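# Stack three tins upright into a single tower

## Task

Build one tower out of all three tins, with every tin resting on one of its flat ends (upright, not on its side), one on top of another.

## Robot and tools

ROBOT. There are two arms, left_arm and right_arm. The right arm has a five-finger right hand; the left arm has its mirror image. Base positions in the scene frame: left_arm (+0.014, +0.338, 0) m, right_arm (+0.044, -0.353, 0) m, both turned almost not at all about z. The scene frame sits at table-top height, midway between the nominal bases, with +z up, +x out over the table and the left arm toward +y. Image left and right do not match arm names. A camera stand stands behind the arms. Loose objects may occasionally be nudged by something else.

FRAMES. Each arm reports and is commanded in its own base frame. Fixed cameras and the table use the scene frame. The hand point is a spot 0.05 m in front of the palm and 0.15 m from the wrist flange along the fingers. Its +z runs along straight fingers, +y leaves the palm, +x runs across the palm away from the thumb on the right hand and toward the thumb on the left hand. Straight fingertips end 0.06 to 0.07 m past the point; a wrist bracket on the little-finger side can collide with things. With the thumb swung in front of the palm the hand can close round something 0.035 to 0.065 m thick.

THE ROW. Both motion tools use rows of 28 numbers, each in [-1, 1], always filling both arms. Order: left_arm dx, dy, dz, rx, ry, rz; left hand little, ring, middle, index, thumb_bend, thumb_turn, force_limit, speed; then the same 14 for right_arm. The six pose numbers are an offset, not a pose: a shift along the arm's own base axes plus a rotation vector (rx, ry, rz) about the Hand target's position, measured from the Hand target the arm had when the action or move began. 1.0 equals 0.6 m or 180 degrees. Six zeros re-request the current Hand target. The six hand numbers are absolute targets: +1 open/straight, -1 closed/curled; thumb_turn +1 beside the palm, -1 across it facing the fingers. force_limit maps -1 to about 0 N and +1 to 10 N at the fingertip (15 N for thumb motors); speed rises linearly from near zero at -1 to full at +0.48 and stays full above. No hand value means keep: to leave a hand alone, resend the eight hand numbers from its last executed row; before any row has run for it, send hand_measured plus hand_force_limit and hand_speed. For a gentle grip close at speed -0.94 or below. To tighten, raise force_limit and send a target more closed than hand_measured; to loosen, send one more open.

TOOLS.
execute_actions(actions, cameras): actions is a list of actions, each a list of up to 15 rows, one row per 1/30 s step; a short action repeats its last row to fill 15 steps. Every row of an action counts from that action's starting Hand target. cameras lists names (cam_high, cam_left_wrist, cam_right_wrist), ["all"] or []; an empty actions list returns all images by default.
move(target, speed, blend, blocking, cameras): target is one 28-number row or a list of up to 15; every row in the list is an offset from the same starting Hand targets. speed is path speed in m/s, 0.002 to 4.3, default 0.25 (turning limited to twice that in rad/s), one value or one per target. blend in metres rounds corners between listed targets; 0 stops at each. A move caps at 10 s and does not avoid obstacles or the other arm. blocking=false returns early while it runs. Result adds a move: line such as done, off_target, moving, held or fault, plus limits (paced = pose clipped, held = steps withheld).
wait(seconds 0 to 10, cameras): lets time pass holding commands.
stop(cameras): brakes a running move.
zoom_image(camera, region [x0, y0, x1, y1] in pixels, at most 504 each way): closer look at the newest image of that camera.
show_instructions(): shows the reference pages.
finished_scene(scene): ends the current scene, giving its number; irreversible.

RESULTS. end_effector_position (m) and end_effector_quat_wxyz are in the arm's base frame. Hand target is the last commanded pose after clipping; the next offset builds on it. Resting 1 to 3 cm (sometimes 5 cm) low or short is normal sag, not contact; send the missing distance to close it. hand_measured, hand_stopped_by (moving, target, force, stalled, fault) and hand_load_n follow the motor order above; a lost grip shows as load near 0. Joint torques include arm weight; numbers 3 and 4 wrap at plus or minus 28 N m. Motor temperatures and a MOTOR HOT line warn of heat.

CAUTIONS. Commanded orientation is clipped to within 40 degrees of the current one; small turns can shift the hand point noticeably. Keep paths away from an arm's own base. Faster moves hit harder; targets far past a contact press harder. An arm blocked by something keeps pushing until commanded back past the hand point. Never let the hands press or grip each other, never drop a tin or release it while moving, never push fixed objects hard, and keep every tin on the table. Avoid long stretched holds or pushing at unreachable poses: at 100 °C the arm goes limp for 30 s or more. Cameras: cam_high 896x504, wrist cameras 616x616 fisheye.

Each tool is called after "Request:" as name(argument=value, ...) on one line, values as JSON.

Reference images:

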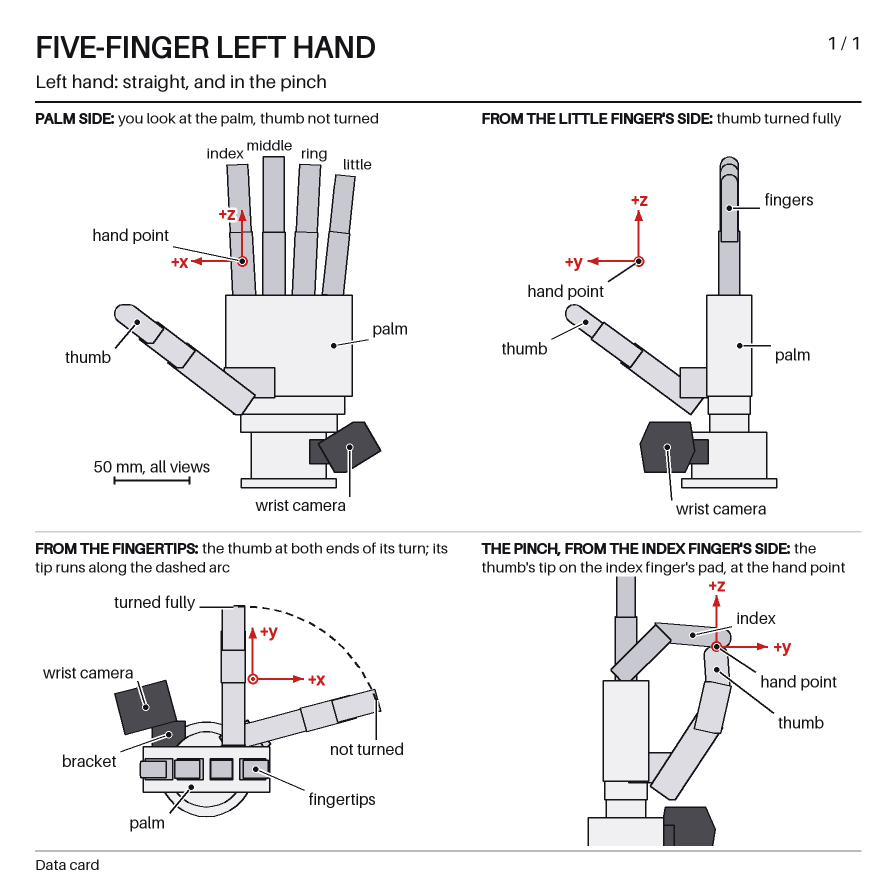

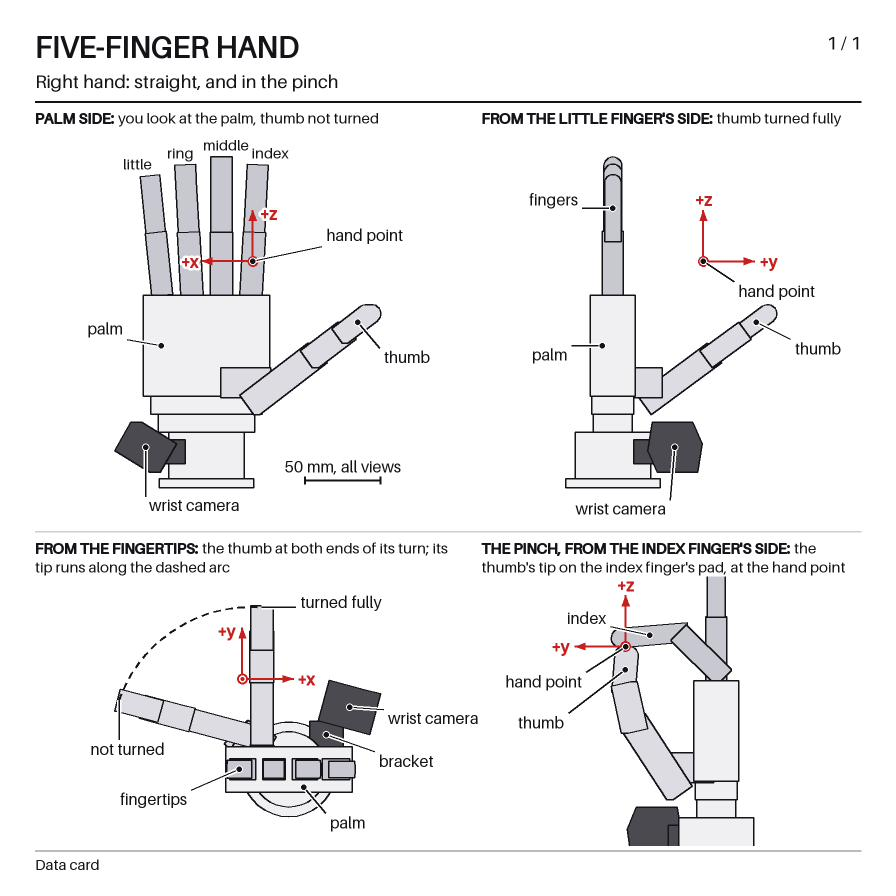

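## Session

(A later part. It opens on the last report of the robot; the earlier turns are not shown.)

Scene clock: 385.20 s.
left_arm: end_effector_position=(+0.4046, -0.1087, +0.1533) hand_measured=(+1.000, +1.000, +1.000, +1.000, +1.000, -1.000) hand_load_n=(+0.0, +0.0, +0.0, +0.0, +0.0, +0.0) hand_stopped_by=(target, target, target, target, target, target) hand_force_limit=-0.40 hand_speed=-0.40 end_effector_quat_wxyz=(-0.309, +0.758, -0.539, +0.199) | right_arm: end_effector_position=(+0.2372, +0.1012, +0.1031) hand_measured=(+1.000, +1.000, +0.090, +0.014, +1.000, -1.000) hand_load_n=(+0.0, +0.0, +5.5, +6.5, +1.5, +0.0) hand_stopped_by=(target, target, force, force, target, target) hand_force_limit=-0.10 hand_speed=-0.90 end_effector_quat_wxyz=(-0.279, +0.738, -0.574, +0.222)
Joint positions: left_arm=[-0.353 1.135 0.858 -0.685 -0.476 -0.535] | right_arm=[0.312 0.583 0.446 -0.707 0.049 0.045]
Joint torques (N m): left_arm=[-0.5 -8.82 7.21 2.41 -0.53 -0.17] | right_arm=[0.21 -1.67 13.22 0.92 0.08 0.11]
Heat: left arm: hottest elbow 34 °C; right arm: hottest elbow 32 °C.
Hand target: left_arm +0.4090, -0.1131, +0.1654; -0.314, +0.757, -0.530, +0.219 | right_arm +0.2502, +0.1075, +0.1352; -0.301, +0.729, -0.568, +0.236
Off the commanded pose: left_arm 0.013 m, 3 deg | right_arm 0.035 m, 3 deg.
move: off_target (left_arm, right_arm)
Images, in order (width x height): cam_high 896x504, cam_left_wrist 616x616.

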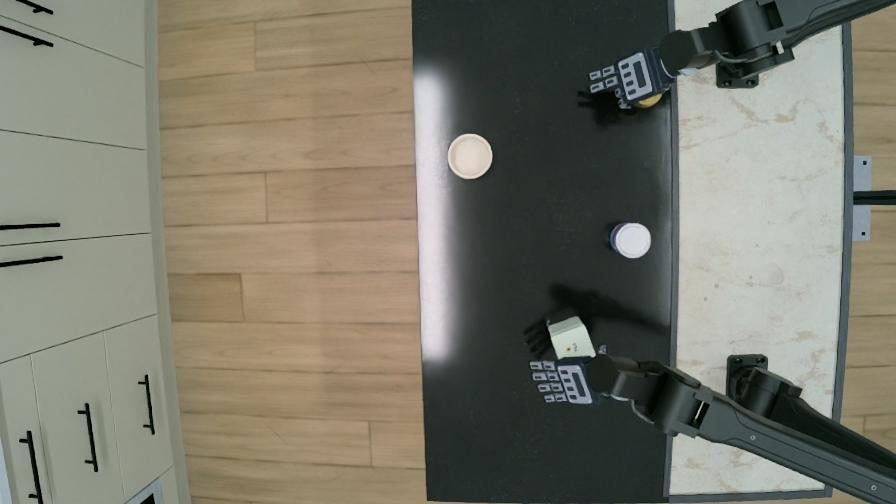

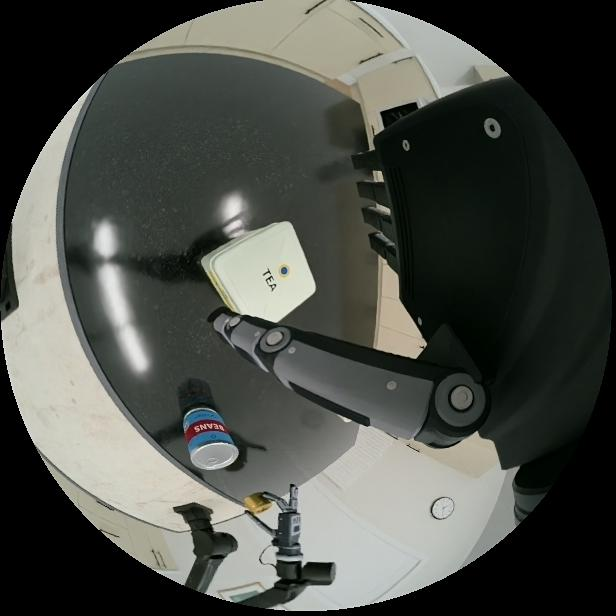

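Request:
move(target=[0.0063,-0.0177,-0.02,0,0,0,1,1,1,1,1,-1,-0.4,-0.4,0,0,0,0,0,0,1,1,0.0,0.0,1,-1,-0.1,-0.9], speed=0.08, cameras=["cam_high","cam_left_wrist"])

Request:
zoom_image(camera="cam_high", region=[510, 300, 630, 420])

Scene clock: 421.57 s.
left_arm: end_effector_position=(+0.4100, -0.1199, +0.1581) hand_measured=(+1.000, +1.000, +1.000, +1.000, +1.000, -1.000) hand_load_n=(+0.0, +0.0, +0.0, +0.0, +0.0, +0.0) hand_stopped_by=(target, target, target, target, target, target) hand_force_limit=-0.40 hand_speed=-0.40 end_effector_quat_wxyz=(-0.314, +0.756, -0.532, +0.217) | right_arm: end_effector_position=(+0.2372, +0.1012, +0.1031) hand_measured=(+1.000, +1.000, +0.090, +0.014, +1.000, -1.000) hand_load_n=(+0.0, +0.0, +5.5, +6.0, +1.5, -0.5) hand_stopped_by=(target, target, force, force, target, target) hand_force_limit=-0.10 hand_speed=-0.90 end_effector_quat_wxyz=(-0.279, +0.738, -0.574, +0.222)
Joint positions: left_arm=[-0.379 1.135 0.858 -0.656 -0.492 -0.558] | right_arm=[0.312 0.583 0.446 -0.707 0.049 0.045]
Joint torques (N m): left_arm=[-0.56 -5.71 6.74 2.48 -0.55 -0.19] | right_arm=[0.62 -2.14 13.31 0.95 0.1 0.1]
Motor temperatures (°C): left_arm=[25 26 34 25 22 25] | right_arm=[24 23 36 24 26 25]
Heat: left arm: hottest elbow 34 °C; right arm: hottest elbow 36 °C.
Hand target: left_arm +0.4128, -0.1237, +0.1534; -0.314, +0.757, -0.530, +0.219 | right_arm +0.2502, +0.1075, +0.1352; -0.301, +0.729, -0.568, +0.236
Off the commanded pose: left_arm 0.007 m, 0 deg | right_arm 0.035 m, 3 deg.
move: off_target (right_arm)
Images, in order (width x height): cam_high 896x504, cam_left_wrist 616x616.

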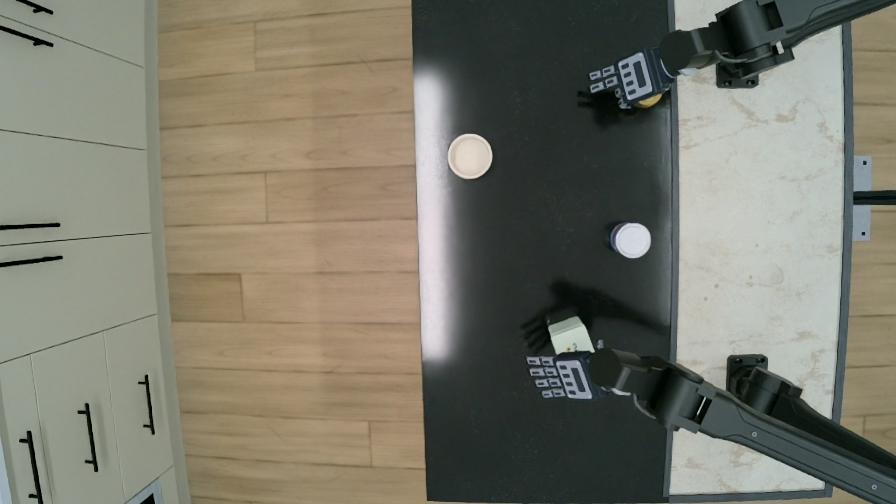

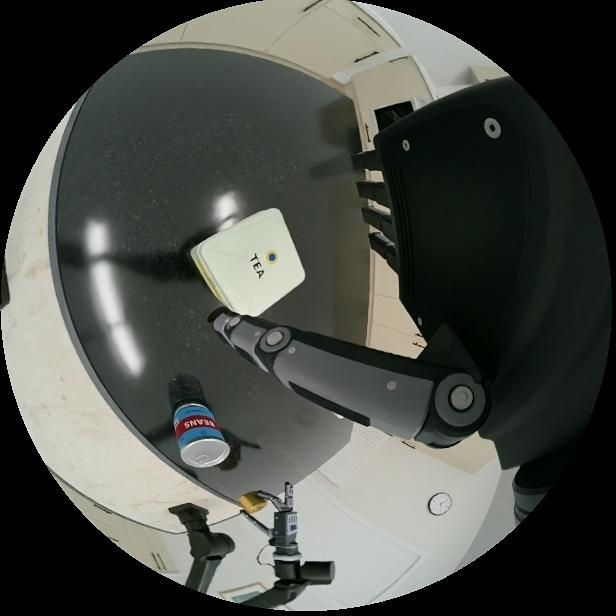

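Scaled by 4.200.

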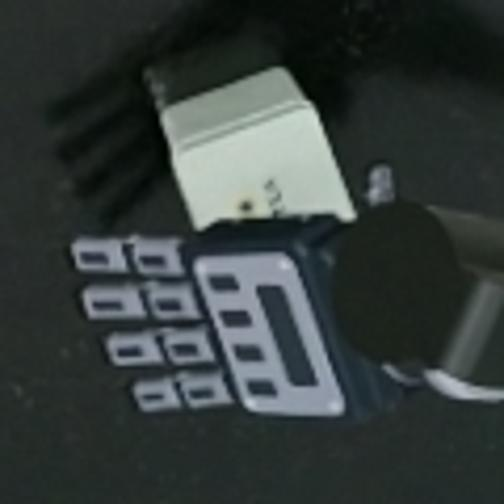

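Request:
move(target=[0.0017,0.0050,-0.11,0,0,0,1,1,1,1,1,-1,-0.4,-0.4,0,0,0,0,0,0,1,1,0.0,0.0,1,-1,-0.1,-0.9], speed=0.08, cameras=["cam_high","cam_left_wrist"])

Request:
zoom_image(camera="cam_high", region=[510, 300, 630, 420])

Scene clock: 435.43 s.
left_arm: end_effector_position=(+0.4095, -0.1198, +0.0894) hand_measured=(+1.000, +1.000, +1.000, +1.000, +1.000, -1.000) hand_load_n=(+0.0, +0.0, +0.0, -0.5, +0.0, +0.0) hand_stopped_by=(target, target, target, target, target, target) hand_force_limit=-0.40 hand_speed=-0.40 end_effector_quat_wxyz=(-0.314, +0.756, -0.532, +0.216) | right_arm: end_effector_position=(+0.2372, +0.1012, +0.1031) hand_measured=(+1.000, +1.000, +0.090, +0.014, +1.000, -1.000) hand_load_n=(+0.0, +0.0, +5.5, +6.0, +1.5, -0.5) hand_stopped_by=(target, target, force, force, target, target) hand_force_limit=-0.10 hand_speed=-0.90 end_effector_quat_wxyz=(-0.279, +0.738, -0.574, +0.222)
Joint positions: left_arm=[-0.379 1.216 0.726 -0.446 -0.492 -0.559] | right_arm=[0.312 0.583 0.446 -0.707 0.049 0.045]
Joint torques (N m): left_arm=[0.26 -6.3 6.5 2.48 -0.31 -0.08] | right_arm=[0.09 -1.49 13.18 0.95 0.07 0.09]
Heat: left arm: hottest elbow 33 °C; right arm: hottest elbow 36 °C.
Hand target: left_arm +0.4138, -0.1207, +0.0872; -0.314, +0.757, -0.530, +0.219 | right_arm +0.2502, +0.1075, +0.1352; -0.301, +0.729, -0.568, +0.236
Off the commanded pose: left_arm 0.005 m, 0 deg | right_arm 0.035 m, 3 deg.
move: off_target (right_arm)
Images, in order (width x height): cam_high 896x504, cam_left_wrist 616x616.

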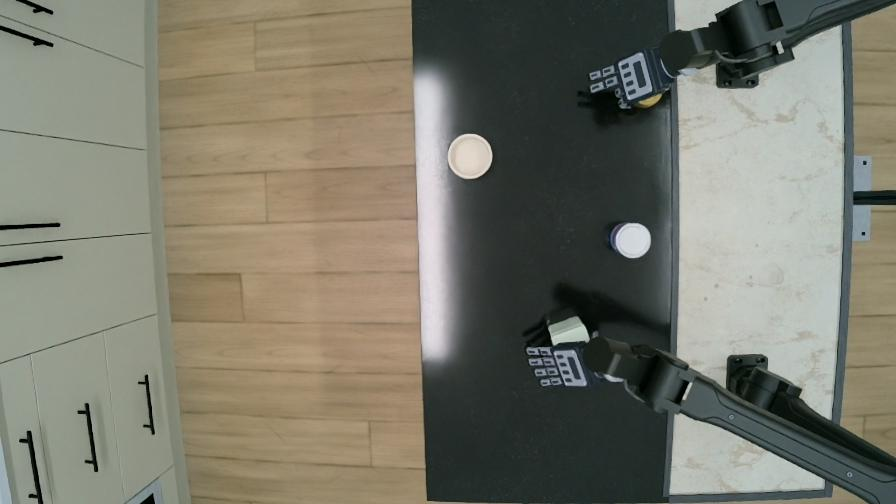

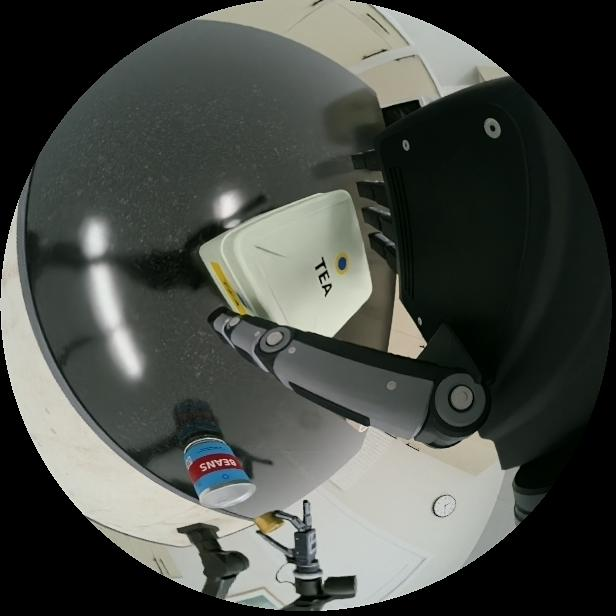

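Scaled by 4.200.

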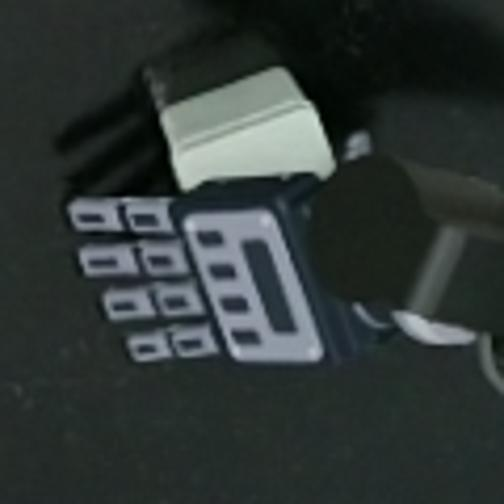

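Request:
move(target=[-0.003,0.012,-0.008,0,0,0,1,1,1,1,1,-1,-0.4,-0.4,0,0,0,0,0,0,1,1,0.0,0.0,1,-1,-0.1,-0.9], speed=0.08, cameras=["cam_high"])

Request:
zoom_image(camera="cam_high", region=[510, 300, 630, 420])

Scene clock: 443.47 s.
left_arm: end_effector_position=(+0.4083, -0.1150, +0.0836) hand_measured=(+1.000, +1.000, +1.000, +1.000, +1.000, -1.000) hand_load_n=(+0.0, +0.0, +0.0, +0.0, +0.0, +0.0) hand_stopped_by=(target, target, target, target, target, target) hand_force_limit=-0.40 hand_speed=-0.40 end_effector_quat_wxyz=(-0.313, +0.758, -0.530, +0.216) | right_arm: end_effector_position=(+0.2372, +0.1012, +0.1031) hand_measured=(+1.000, +1.000, +0.090, +0.014, +1.000, -1.000) hand_load_n=(+0.0, +0.0, +5.0, +6.0, +1.0, -0.5) hand_stopped_by=(target, target, force, force, target, target) hand_force_limit=-0.10 hand_speed=-0.90 end_effector_quat_wxyz=(-0.279, +0.738, -0.574, +0.222)
Joint positions: left_arm=[-0.365 1.216 0.708 -0.424 -0.482 -0.552] | right_arm=[0.312 0.583 0.446 -0.707 0.049 0.045]
Joint torques (N m): left_arm=[0.67 -6.65 6.32 2.47 -0.25 0.02] | right_arm=[0.56 -1.85 13.33 0.88 0.08 0.09]
Heat: left arm: hottest elbow 33 °C; right arm: hottest elbow 37 °C.
Hand target: left_arm +0.4119, -0.1135, +0.0824; -0.314, +0.757, -0.530, +0.219 | right_arm +0.2502, +0.1075, +0.1352; -0.301, +0.729, -0.568, +0.236
Off the commanded pose: left_arm 0.004 m, 0 deg | right_arm 0.035 m, 3 deg.
move: off_target (right_arm)
Images, in order (width x height): cam_high 896x504.

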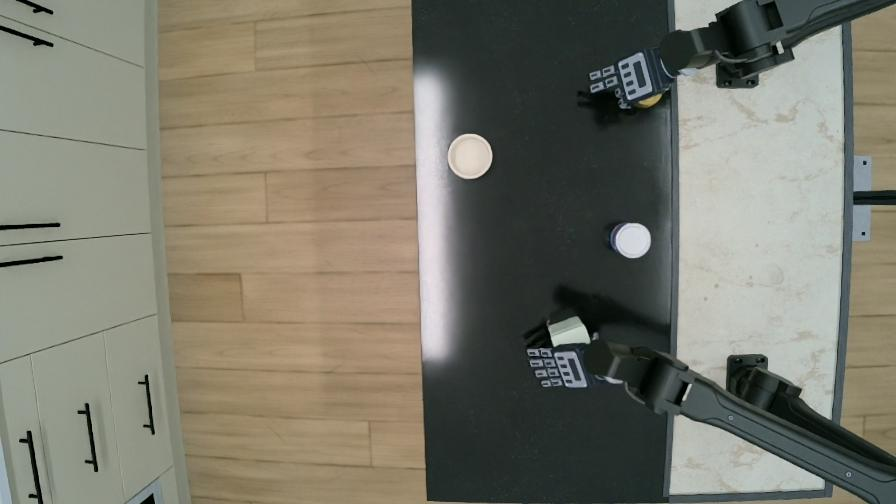

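Scaled by 4.200.

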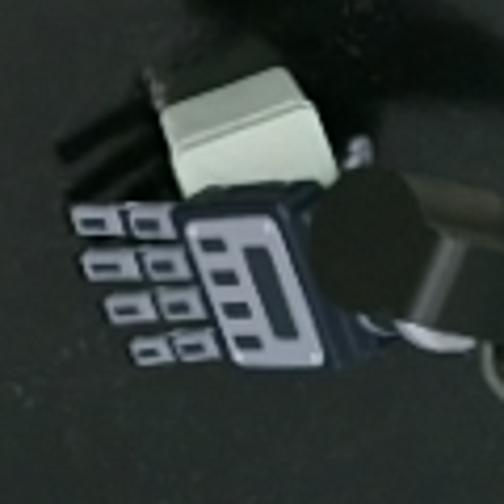

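Request:
move(target=[0,0,0,0,0,0,1,1,0.0,0.0,1,-1,0.4,-0.9,0,0,0,0,0,0,1,1,0.0,0.0,1,-1,-0.1,-0.9], speed=0.08)

Request:
wait(seconds=2, cameras=["cam_high","cam_left_wrist"])

Scene clock: 450.10 s.
left_arm: end_effector_position=(+0.4084, -0.1151, +0.0837) hand_measured=(+1.000, +1.000, +0.266, +0.248, +1.000, -1.000) hand_load_n=(+0.0, +0.0, +5.0, +9.0, +1.5, -1.0) hand_stopped_by=(target, target, force, force, target, target) hand_force_limit=0.40 hand_speed=-0.90 end_effector_quat_wxyz=(-0.313, +0.757, -0.531, +0.217) | right_arm: end_effector_position=(+0.2372, +0.1012, +0.1031) hand_measured=(+1.000, +1.000, +0.090, +0.014, +1.000, -1.000) hand_load_n=(+0.0, +0.0, +5.5, +6.0, +1.5, -0.5) hand_stopped_by=(target, target, force, force, target, target) hand_force_limit=-0.10 hand_speed=-0.90 end_effector_quat_wxyz=(-0.279, +0.738, -0.574, +0.222)
Joint positions: left_arm=[-0.365 1.216 0.708 -0.423 -0.482 -0.551] | right_arm=[0.312 0.583 0.446 -0.707 0.049 0.045]
Joint torques (N m): left_arm=[0.79 -6.71 6.31 2.45 -0.25 0] | right_arm=[0.5 -2.02 13.26 0.9 0.09 0.08]
Heat: left arm: hottest elbow 32 °C; right arm: hottest elbow 37 °C.
Hand target: left_arm +0.4120, -0.1135, +0.0824; -0.314, +0.757, -0.530, +0.219 | right_arm +0.2502, +0.1075, +0.1352; -0.301, +0.729, -0.568, +0.236
Off the commanded pose: left_arm 0.004 m, 0 deg | right_arm 0.035 m, 3 deg.
move: off_target (right_arm)

Scene clock: 452.10 s.
left_arm: end_effector_position=(+0.4084, -0.1151, +0.0837) hand_measured=(+1.000, +1.000, +0.266, +0.248, +1.000, -1.000) hand_load_n=(+0.0, +0.0, +5.5, +9.0, +1.0, -1.0) hand_stopped_by=(target, target, force, force, target, target) hand_force_limit=0.40 hand_speed=-0.90 end_effector_quat_wxyz=(-0.313, +0.757, -0.531, +0.217) | right_arm: end_effector_position=(+0.2372, +0.1012, +0.1031) hand_measured=(+1.000, +1.000, +0.090, +0.014, +1.000, -1.000) hand_load_n=(+0.0, +0.0, +5.5, +6.5, +1.5, -0.5) hand_stopped_by=(target, target, force, force, target, target) hand_force_limit=-0.10 hand_speed=-0.90 end_effector_quat_wxyz=(-0.279, +0.738, -0.574, +0.222)
Joint positions: left_arm=[-0.365 1.216 0.708 -0.423 -0.482 -0.551] | right_arm=[0.312 0.583 0.446 -0.707 0.049 0.045]
Joint torques (N m): left_arm=[0.79 -6.77 6.34 2.47 -0.26 0.01] | right_arm=[0.26 -1.73 13.19 1.06 0.09 0.09]
Heat: left arm: hottest elbow 32 °C; right arm: hottest elbow 37 °C.
Hand target: left_arm +0.4120, -0.1135, +0.0824; -0.314, +0.757, -0.530, +0.219 | right_arm +0.2502, +0.1075, +0.1352; -0.301, +0.729, -0.568, +0.236
Off the commanded pose: left_arm 0.004 m, 0 deg | right_arm 0.035 m, 3 deg.
wait: 2.00 s; at rest by 0.17 s
Images, in order (width x height): cam_high 896x504, cam_left_wrist 616x616.

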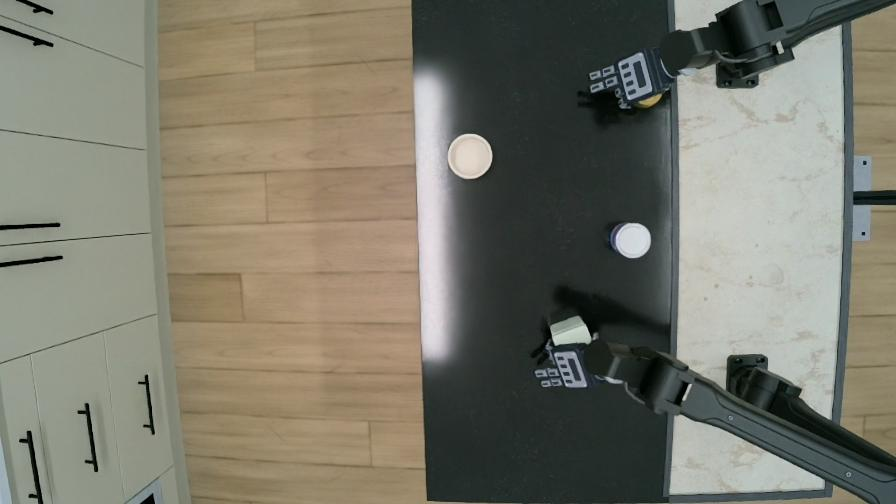

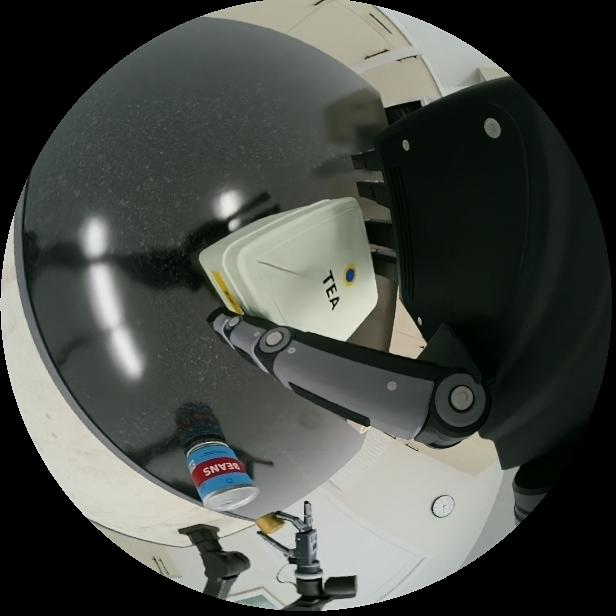

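Request:
move(target=[[0.012,-0.003,0.05,0,0,0,1,1,0.0,0.0,1,-1,0.4,-0.9,0,0,0,0,0,0,1,1,0.0,0.0,1,-1,-0.1,-0.9],[0.022,-0.006,0.14,0,0,0,1,1,0.0,0.0,1,-1,0.4,-0.9,0,0,0,0,0,0,1,1,0.0,0.0,1,-1,-0.1,-0.9]], speed=0.06, blend=0.02, cameras=["cam_high","cam_left_wrist"])

Scene clock: 461.00 s.
left_arm: end_effector_position=(+0.4086, -0.1145, +0.1343) hand_measured=(+1.000, +1.000, +0.266, +0.248, +1.000, -1.000) hand_load_n=(+0.0, +0.0, +0.0, +0.0, +0.0, +0.0) hand_stopped_by=(target, target, force, force, target, target) hand_force_limit=0.40 hand_speed=-0.90 end_effector_quat_wxyz=(-0.307, +0.759, -0.541, +0.194) | right_arm: end_effector_position=(+0.2372, +0.1012, +0.1031) hand_measured=(+1.000, +1.000, +0.090, +0.014, +1.000, -1.000) hand_load_n=(+0.0, +0.0, +5.5, +6.5, +1.5, -0.5) hand_stopped_by=(target, target, force, force, target, target) hand_force_limit=-0.10 hand_speed=-0.90 end_effector_quat_wxyz=(-0.279, +0.738, -0.574, +0.222)
Joint positions: left_arm=[-0.363 1.176 0.841 -0.644 -0.479 -0.547] | right_arm=[0.312 0.583 0.446 -0.707 0.049 0.045]
Joint torques (N m): left_arm=[0.85 -9.05 10.52 1.24 -0.3 0] | right_arm=[0.26 -1.96 13.16 0.81 0.08 0.1]
Heat: left arm: hottest elbow 32 °C; right arm: hottest elbow 37 °C.
Hand target: left_arm +0.4251, -0.1171, +0.1665; -0.314, +0.757, -0.530, +0.219 | right_arm +0.2502, +0.1075, +0.1352; -0.301, +0.729, -0.568, +0.236
Off the commanded pose: left_arm 0.036 m, 3 deg | right_arm 0.035 m, 3 deg.
move: off_target (left_arm, right_arm); blend cut to 0.0154 m at target 1
Images, in order (width x height): cam_high 896x504, cam_left_wrist 616x616.

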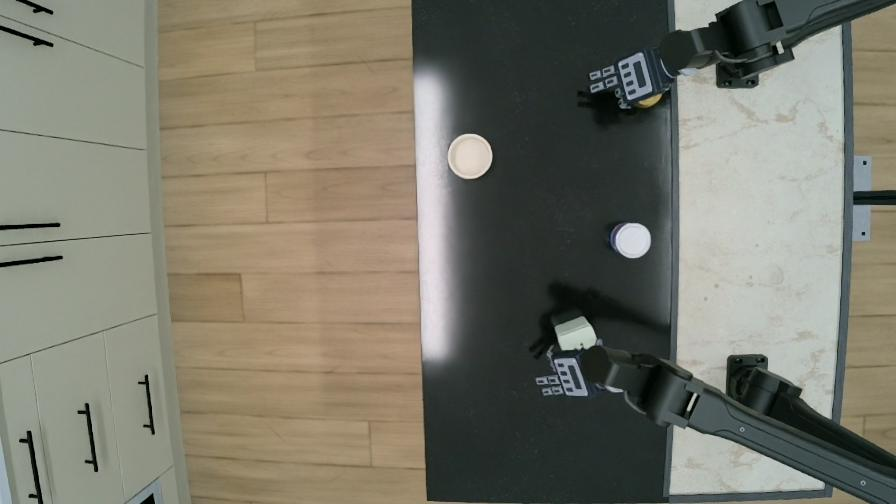

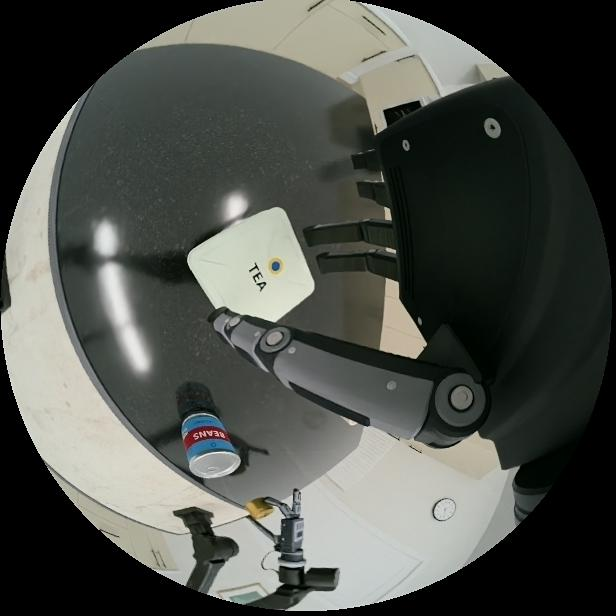

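Request:
move(target=[[-0.092,0.012,0.0725,0,0,0,1,1,0.0,0.0,1,-1,0.4,-0.9,0,0,0,0,0,0,1,1,0.0,0.0,1,-1,-0.1,-0.9],[-0.2635,-0.3598,0.039,0,0,-0.3778,1,1,1,1,1,-1,-0.4,-0.4,0,0,0,0,0,0,1,1,0.0,0.0,1,-1,-0.1,-0.9]], speed=0.2, blend=0.03, cameras=["cam_high","cam_left_wrist"])

Request:
zoom_image(camera="cam_high", region=[520, 290, 640, 410])

Request:
zoom_image(camera="cam_high", region=[570, 190, 690, 310])

Scene clock: 490.07 s.
left_arm: end_effector_position=(+0.2554, -0.3177, +0.1704) hand_measured=(+1.000, +1.000, +1.000, +1.000, +1.000, -1.000) hand_load_n=(+0.0, +0.0, +0.0, -0.5, +0.0, +0.0) hand_stopped_by=(target, target, target, target, target, target) hand_force_limit=-0.40 hand_speed=-0.40 end_effector_quat_wxyz=(+0.130, -0.340, +0.869, -0.336) | right_arm: end_effector_position=(+0.2372, +0.1012, +0.1031) hand_measured=(+1.000, +1.000, +0.090, +0.014, +1.000, -1.000) hand_load_n=(+0.0, +0.0, +5.5, +6.0, +1.0, -0.5) hand_stopped_by=(target, target, force, force, target, target) hand_force_limit=-0.10 hand_speed=-0.90 end_effector_quat_wxyz=(-0.279, +0.738, -0.574, +0.222)
Joint positions: left_arm=[-0.813 1.067 0.841 -0.607 0.01 0.008] | right_arm=[0.312 0.583 0.446 -0.707 0.049 0.045]
Joint torques (N m): left_arm=[-0.26 -5.13 10.21 2.67 0.13 0] | right_arm=[0.32 -1.61 13.16 0.88 0.07 0.09]
Heat: left arm: hottest elbow 33 °C; right arm: hottest elbow 38 °C.
Hand target: left_arm +0.2671, -0.3330, +0.1898; +0.138, -0.331, +0.862, -0.358 | right_arm +0.2502, +0.1075, +0.1352; -0.301, +0.729, -0.568, +0.236
Off the commanded pose: left_arm 0.027 m, 3 deg | right_arm 0.035 m, 3 deg.
move: off_target (left_arm, right_arm); target 2's new numbers were sent with left_arm's hand 0.028 m and 3 deg from that target
Images, in order (width x height): cam_high 896x504, cam_left_wrist 616x616.

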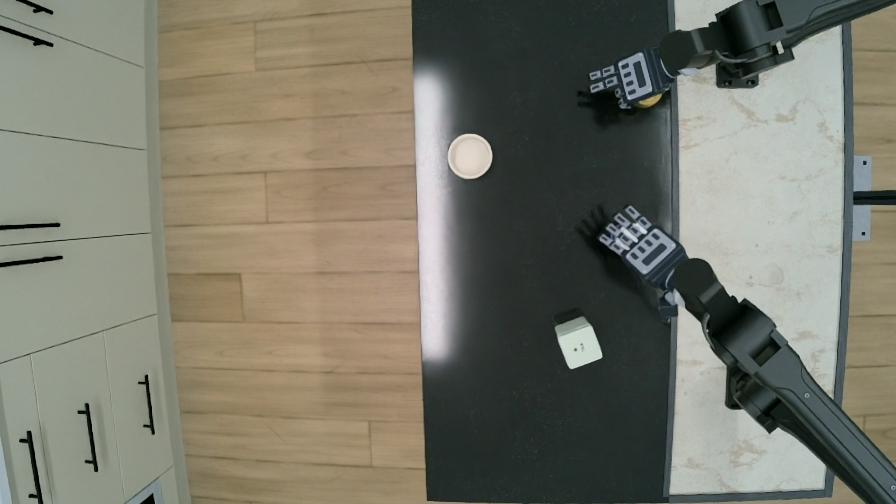

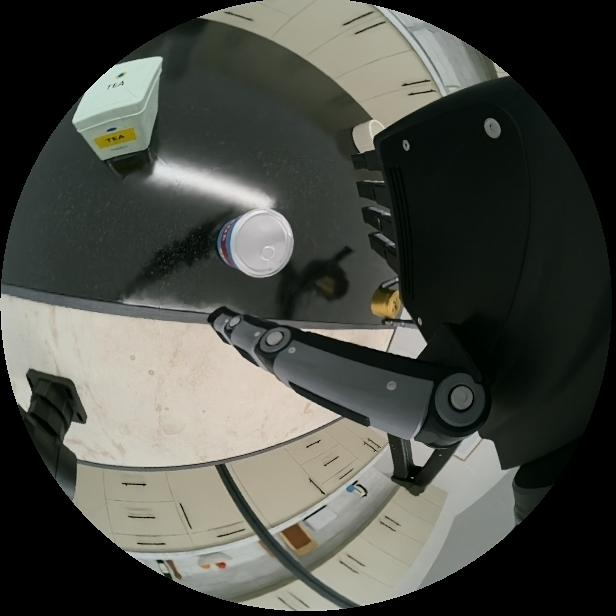

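Scaled by 4.200.

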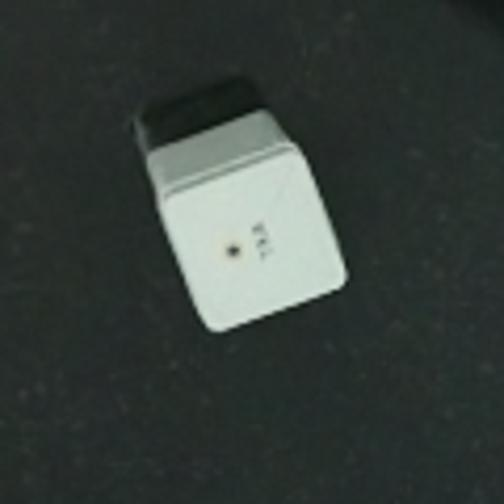

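Scaled by 4.200.

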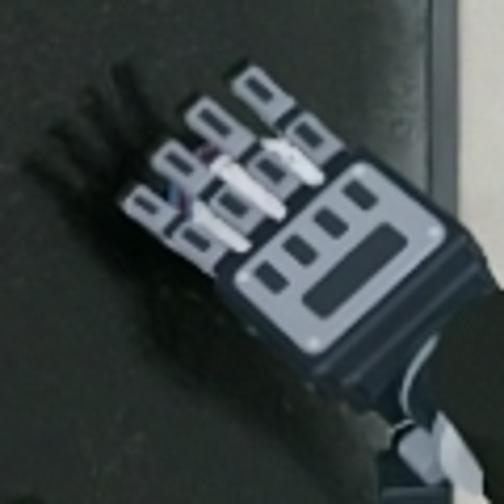

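Request:
move(target=[0.0085,0,-0.145,0,0,0,1,1,1,1,1,-1,-0.4,-0.4,0,0,0,0,0,0,1,1,0.0,0.0,1,-1,-0.1,-0.9], speed=0.12, cameras=["cam_high","cam_left_wrist"])

Request:
zoom_image(camera="cam_high", region=[590, 190, 690, 290])

Scene clock: 521.30 s.
left_arm: end_effector_position=(+0.2666, -0.3311, +0.1033) hand_measured=(+1.000, +1.000, +1.000, +1.000, +1.000, -1.000) hand_load_n=(+0.0, +0.0, +0.0, +0.0, +0.0, +0.0) hand_stopped_by=(target, target, target, target, target, target) hand_force_limit=-0.40 hand_speed=-0.40 end_effector_quat_wxyz=(+0.134, -0.334, +0.864, -0.353) | right_arm: end_effector_position=(+0.2372, +0.1012, +0.1031) hand_measured=(+1.000, +1.000, +0.090, +0.014, +1.000, -1.000) hand_load_n=(+0.0, +0.0, +5.5, +6.5, +1.5, -0.5) hand_stopped_by=(target, target, force, force, target, target) hand_force_limit=-0.10 hand_speed=-0.90 end_effector_quat_wxyz=(-0.279, +0.738, -0.574, +0.222)
Joint positions: left_arm=[-0.813 1.172 0.714 -0.339 0.018 0.014] | right_arm=[0.312 0.583 0.446 -0.707 0.049 0.045]
Joint torques (N m): left_arm=[0.67 -6.24 6.89 2.78 0.16 0.01] | right_arm=[0.56 -1.9 13.26 0.85 0.09 0.11]
Heat: left arm: hottest elbow 34 °C; right arm: hottest elbow 39 °C.
Hand target: left_arm +0.2722, -0.3330, +0.1029; +0.138, -0.331, +0.862, -0.358 | right_arm +0.2502, +0.1075, +0.1352; -0.301, +0.729, -0.568, +0.236
Off the commanded pose: left_arm 0.006 m, 1 deg | right_arm 0.035 m, 3 deg.
move: off_target (right_arm)
Images, in order (width x height): cam_high 896x504, cam_left_wrist 616x616.

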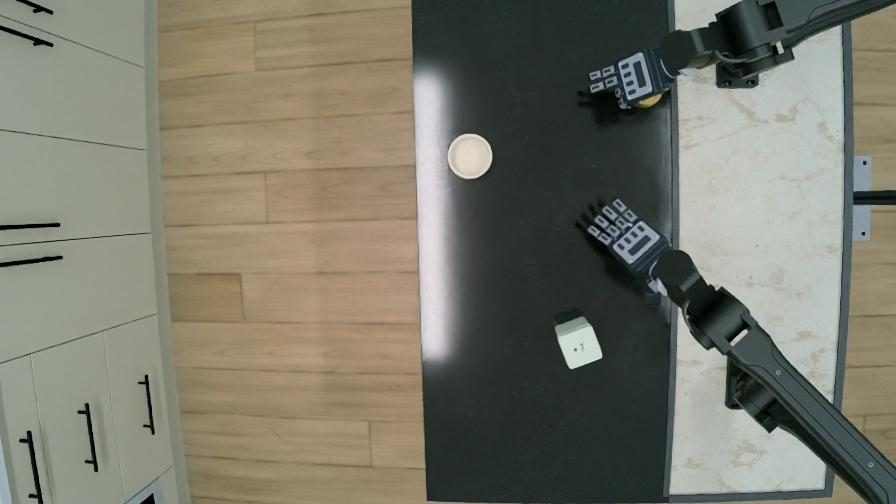

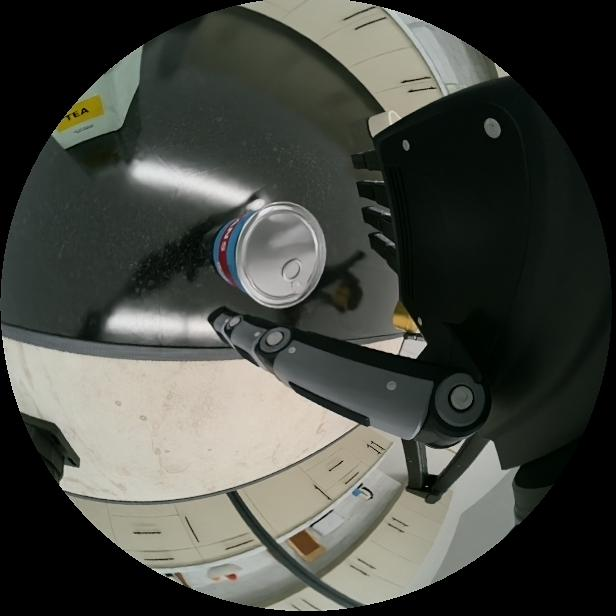

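Scaled by 5.040.

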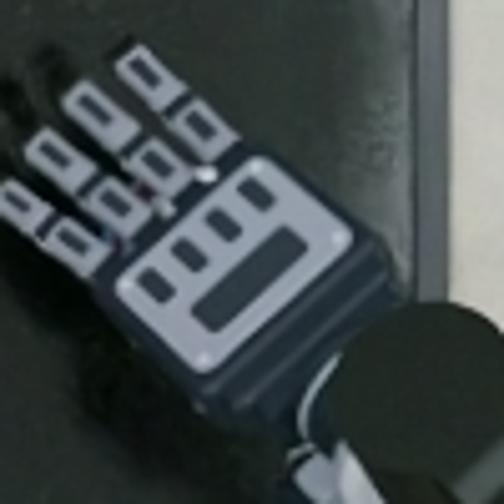

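Request:
move(target=[0.0060,0.012,-0.03,0,0,0,1,1,1,1,1,-1,-0.4,-0.4,0,0,0,0,0,0,1,1,0.0,0.0,1,-1,-0.1,-0.9], speed=0.1, cameras=["cam_high","cam_left_wrist"])

Request:
zoom_image(camera="cam_high", region=[590, 190, 690, 290])

Scene clock: 533.63 s.
left_arm: end_effector_position=(+0.2707, -0.3250, +0.0878) hand_measured=(+1.000, +1.000, +1.000, +1.000, +1.000, -1.000) hand_load_n=(+0.0, +0.0, +0.0, +0.0, +0.0, +0.0) hand_stopped_by=(target, target, target, target, target, target) hand_force_limit=-0.40 hand_speed=-0.40 end_effector_quat_wxyz=(+0.135, -0.333, +0.863, -0.355) | right_arm: end_effector_position=(+0.2372, +0.1012, +0.1031) hand_measured=(+1.000, +1.000, +0.090, +0.014, +1.000, -1.000) hand_load_n=(+0.0, +0.0, +5.5, +6.5, +1.5, +0.0) hand_stopped_by=(target, target, force, force, target, target) hand_force_limit=-0.10 hand_speed=-0.90 end_effector_quat_wxyz=(-0.279, +0.738, -0.574, +0.222)
Joint positions: left_arm=[-0.791 1.189 0.679 -0.282 0.034 0.03] | right_arm=[0.312 0.583 0.446 -0.707 0.049 0.045]
Joint torques (N m): left_arm=[0.67 -5.89 6.57 2.81 0.17 0] | right_arm=[0.26 -1.96 13.22 0.79 0.07 0.09]
Heat: left arm: hottest elbow 33 °C; right arm: hottest elbow 39 °C.
Hand target: left_arm +0.2757, -0.3259, +0.0849; +0.138, -0.331, +0.862, -0.358 | right_arm +0.2502, +0.1075, +0.1352; -0.301, +0.729, -0.568, +0.236
Off the commanded pose: left_arm 0.006 m, 0 deg | right_arm 0.035 m, 3 deg.
move: off_target (right_arm)
Images, in order (width x height): cam_high 896x504, cam_left_wrist 616x616.

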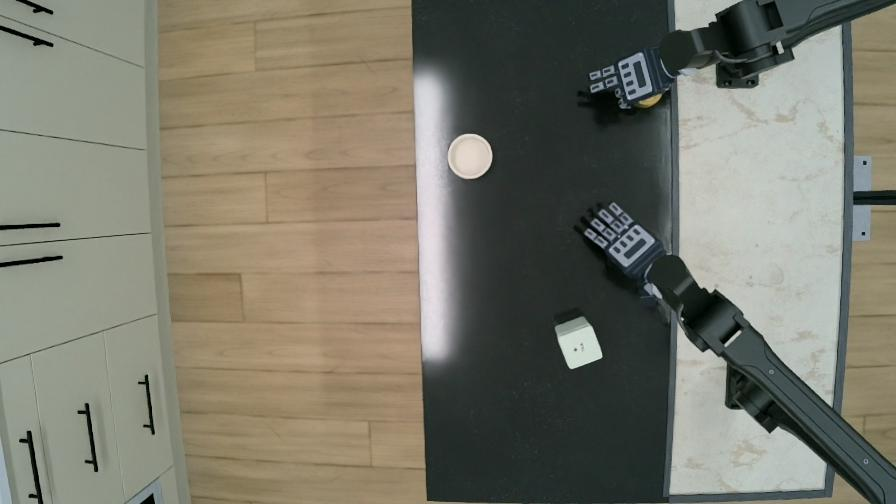

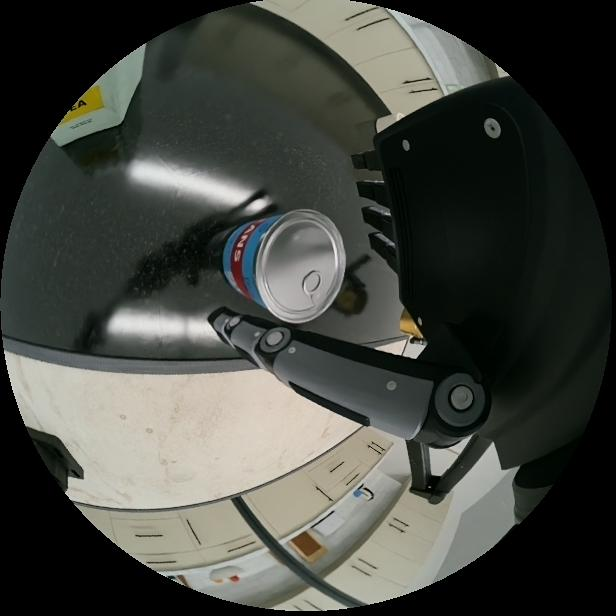

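Scaled by 5.040.

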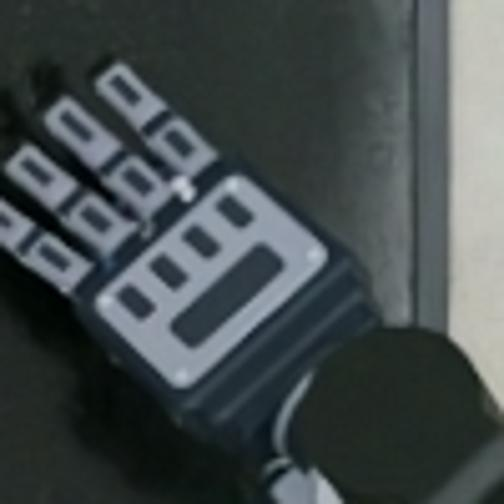

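Request:
move(target=[-0.003,0.002,-0.044,0,0,0,1,1,1,1,1,-1,-0.4,-0.4,0,0,0,0,0,0,1,1,0.0,0.0,1,-1,-0.1,-0.9], speed=0.08, cameras=["cam_high","cam_left_wrist"])

Request:
zoom_image(camera="cam_high", region=[590, 190, 690, 290])

Scene clock: 540.60 s.
left_arm: end_effector_position=(+0.2694, -0.3237, +0.0608) hand_measured=(+1.000, +1.000, +1.000, +1.000, +1.000, -1.000) hand_load_n=(+0.0, +0.0, +0.0, +0.0, +0.0, +0.0) hand_stopped_by=(target, target, target, target, target, target) hand_force_limit=-0.40 hand_speed=-0.40 end_effector_quat_wxyz=(+0.135, -0.333, +0.863, -0.355) | right_arm: end_effector_position=(+0.2372, +0.1012, +0.1031) hand_measured=(+1.000, +1.000, +0.090, +0.014, +1.000, -1.000) hand_load_n=(+0.0, +0.0, +5.5, +6.5, +1.5, -0.5) hand_stopped_by=(target, target, force, force, target, target) hand_force_limit=-0.10 hand_speed=-0.90 end_effector_quat_wxyz=(-0.279, +0.738, -0.574, +0.222)
Joint positions: left_arm=[-0.791 1.234 0.632 -0.19 0.034 0.03] | right_arm=[0.312 0.583 0.446 -0.707 0.049 0.045]
Joint torques (N m): left_arm=[0.62 -6.24 6.27 2.77 0.13 0] | right_arm=[0.56 -1.9 13.27 0.92 0.09 0.1]
Heat: left arm: hottest elbow 33 °C; right arm: hottest elbow 39 °C.
Hand target: left_arm +0.2740, -0.3248, +0.0587; +0.138, -0.331, +0.862, -0.358 | right_arm +0.2502, +0.1075, +0.1352; -0.301, +0.729, -0.568, +0.236
Off the commanded pose: left_arm 0.005 m, 1 deg | right_arm 0.035 m, 3 deg.
move: off_target (right_arm)
Images, in order (width x height): cam_high 896x504, cam_left_wrist 616x616.

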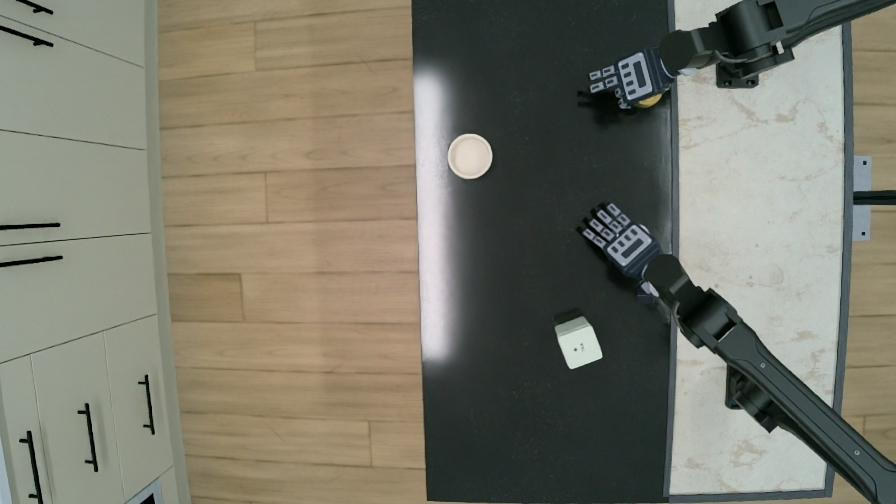

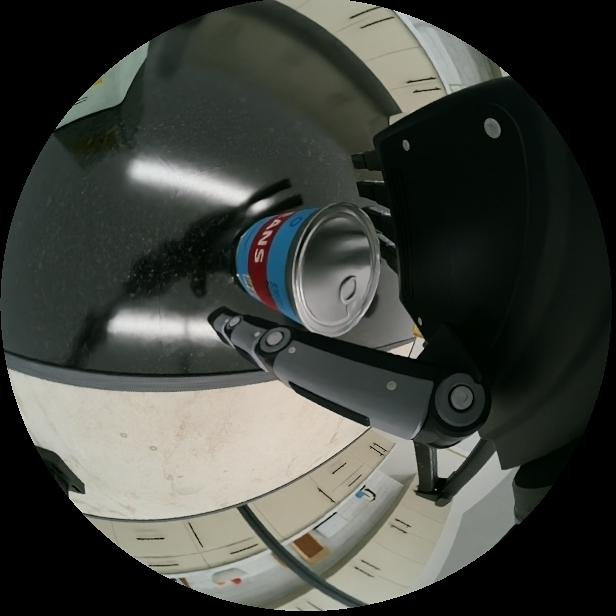

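Scaled by 5.040.

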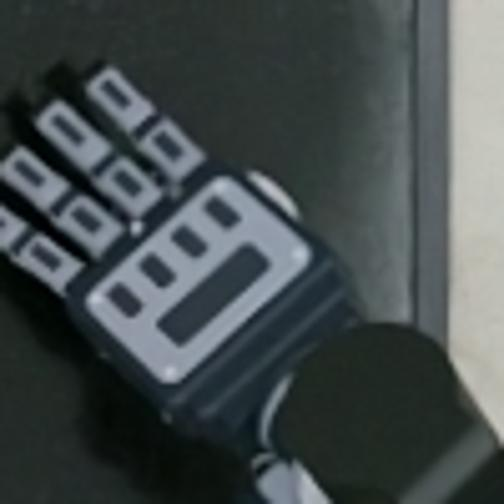

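Request:
move(target=[0,0,0,0,0,0,1,1,0.0,0.0,1,-1,0.3,-0.9,0,0,0,0,0,0,1,1,0.0,0.0,1,-1,-0.1,-0.9], speed=0.08)

Request:
wait(seconds=1, cameras=["cam_left_wrist"])

Scene clock: 550.63 s.
left_arm: end_effector_position=(+0.2701, -0.3243, +0.0613) hand_measured=(+1.000, +1.000, +0.222, +0.184, +1.000, -1.000) hand_load_n=(+0.0, +0.0, +6.5, +6.5, +1.5, +0.0) hand_stopped_by=(target, target, force, force, target, target) hand_force_limit=0.30 hand_speed=-0.90 end_effector_quat_wxyz=(+0.136, -0.332, +0.863, -0.356) | right_arm: end_effector_position=(+0.2372, +0.1012, +0.1031) hand_measured=(+1.000, +1.000, +0.090, +0.014, +1.000, -1.000) hand_load_n=(+0.0, +0.0, +5.5, +6.0, +1.5, +0.0) hand_stopped_by=(target, target, force, force, target, target) hand_force_limit=-0.10 hand_speed=-0.90 end_effector_quat_wxyz=(-0.279, +0.738, -0.574, +0.222)
Joint positions: left_arm=[-0.791 1.234 0.632 -0.186 0.034 0.03] | right_arm=[0.312 0.583 0.446 -0.707 0.049 0.045]
Joint torques (N m): left_arm=[0.56 -6.24 6.28 2.62 0.13 0] | right_arm=[0.44 -1.61 13.26 1.01 0.09 0.08]
Heat: left arm: hottest elbow 33 °C; right arm: hottest elbow 39 °C.
Hand target: left_arm +0.2739, -0.3247, +0.0585; +0.138, -0.331, +0.862, -0.358 | right_arm +0.2502, +0.1075, +0.1352; -0.301, +0.729, -0.568, +0.236
Off the commanded pose: left_arm 0.005 m, 0 deg | right_arm 0.035 m, 3 deg.
move: off_target (right_arm)

Scene clock: 551.63 s.
left_arm: end_effector_position=(+0.2701, -0.3243, +0.0613) hand_measured=(+1.000, +1.000, +0.222, +0.184, +1.000, -1.000) hand_load_n=(+0.0, +0.0, +6.5, +6.5, +1.5, +0.0) hand_stopped_by=(target, target, force, force, target, target) hand_force_limit=0.30 hand_speed=-0.90 end_effector_quat_wxyz=(+0.136, -0.332, +0.863, -0.356) | right_arm: end_effector_position=(+0.2372, +0.1012, +0.1031) hand_measured=(+1.000, +1.000, +0.090, +0.014, +1.000, -1.000) hand_load_n=(+0.0, +0.0, +5.5, +6.5, +1.5, -0.5) hand_stopped_by=(target, target, force, force, target, target) hand_force_limit=-0.10 hand_speed=-0.90 end_effector_quat_wxyz=(-0.279, +0.738, -0.574, +0.222)
Joint positions: left_arm=[-0.791 1.234 0.632 -0.186 0.034 0.03] | right_arm=[0.312 0.583 0.446 -0.707 0.049 0.045]
Joint torques (N m): left_arm=[0.67 -6.18 6.27 2.62 0.13 0] | right_arm=[0.38 -1.96 13.2 1.06 0.08 0.07]
Heat: left arm: hottest elbow 33 °C; right arm: hottest elbow 39 °C.
Hand target: left_arm +0.2739, -0.3247, +0.0585; +0.138, -0.331, +0.862, -0.358 | right_arm +0.2502, +0.1075, +0.1352; -0.301, +0.729, -0.568, +0.236
Off the commanded pose: left_arm 0.005 m, 0 deg | right_arm 0.035 m, 3 deg.
wait: 1.00 s; at rest by 0.17 s
Images, in order (width x height): cam_left_wrist 616x616.

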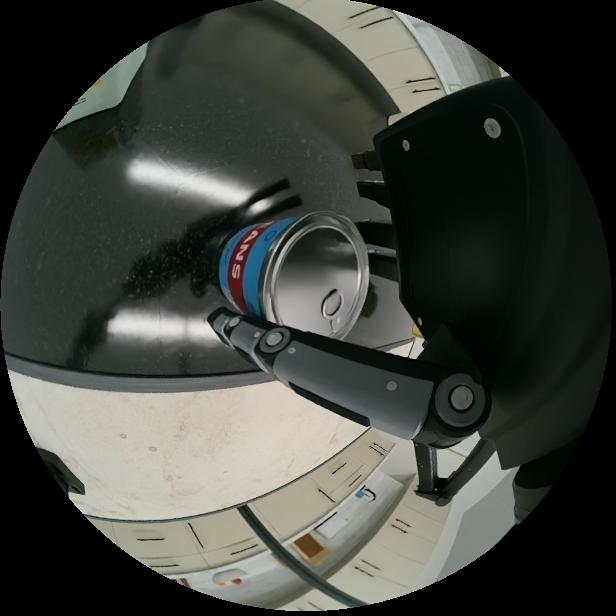

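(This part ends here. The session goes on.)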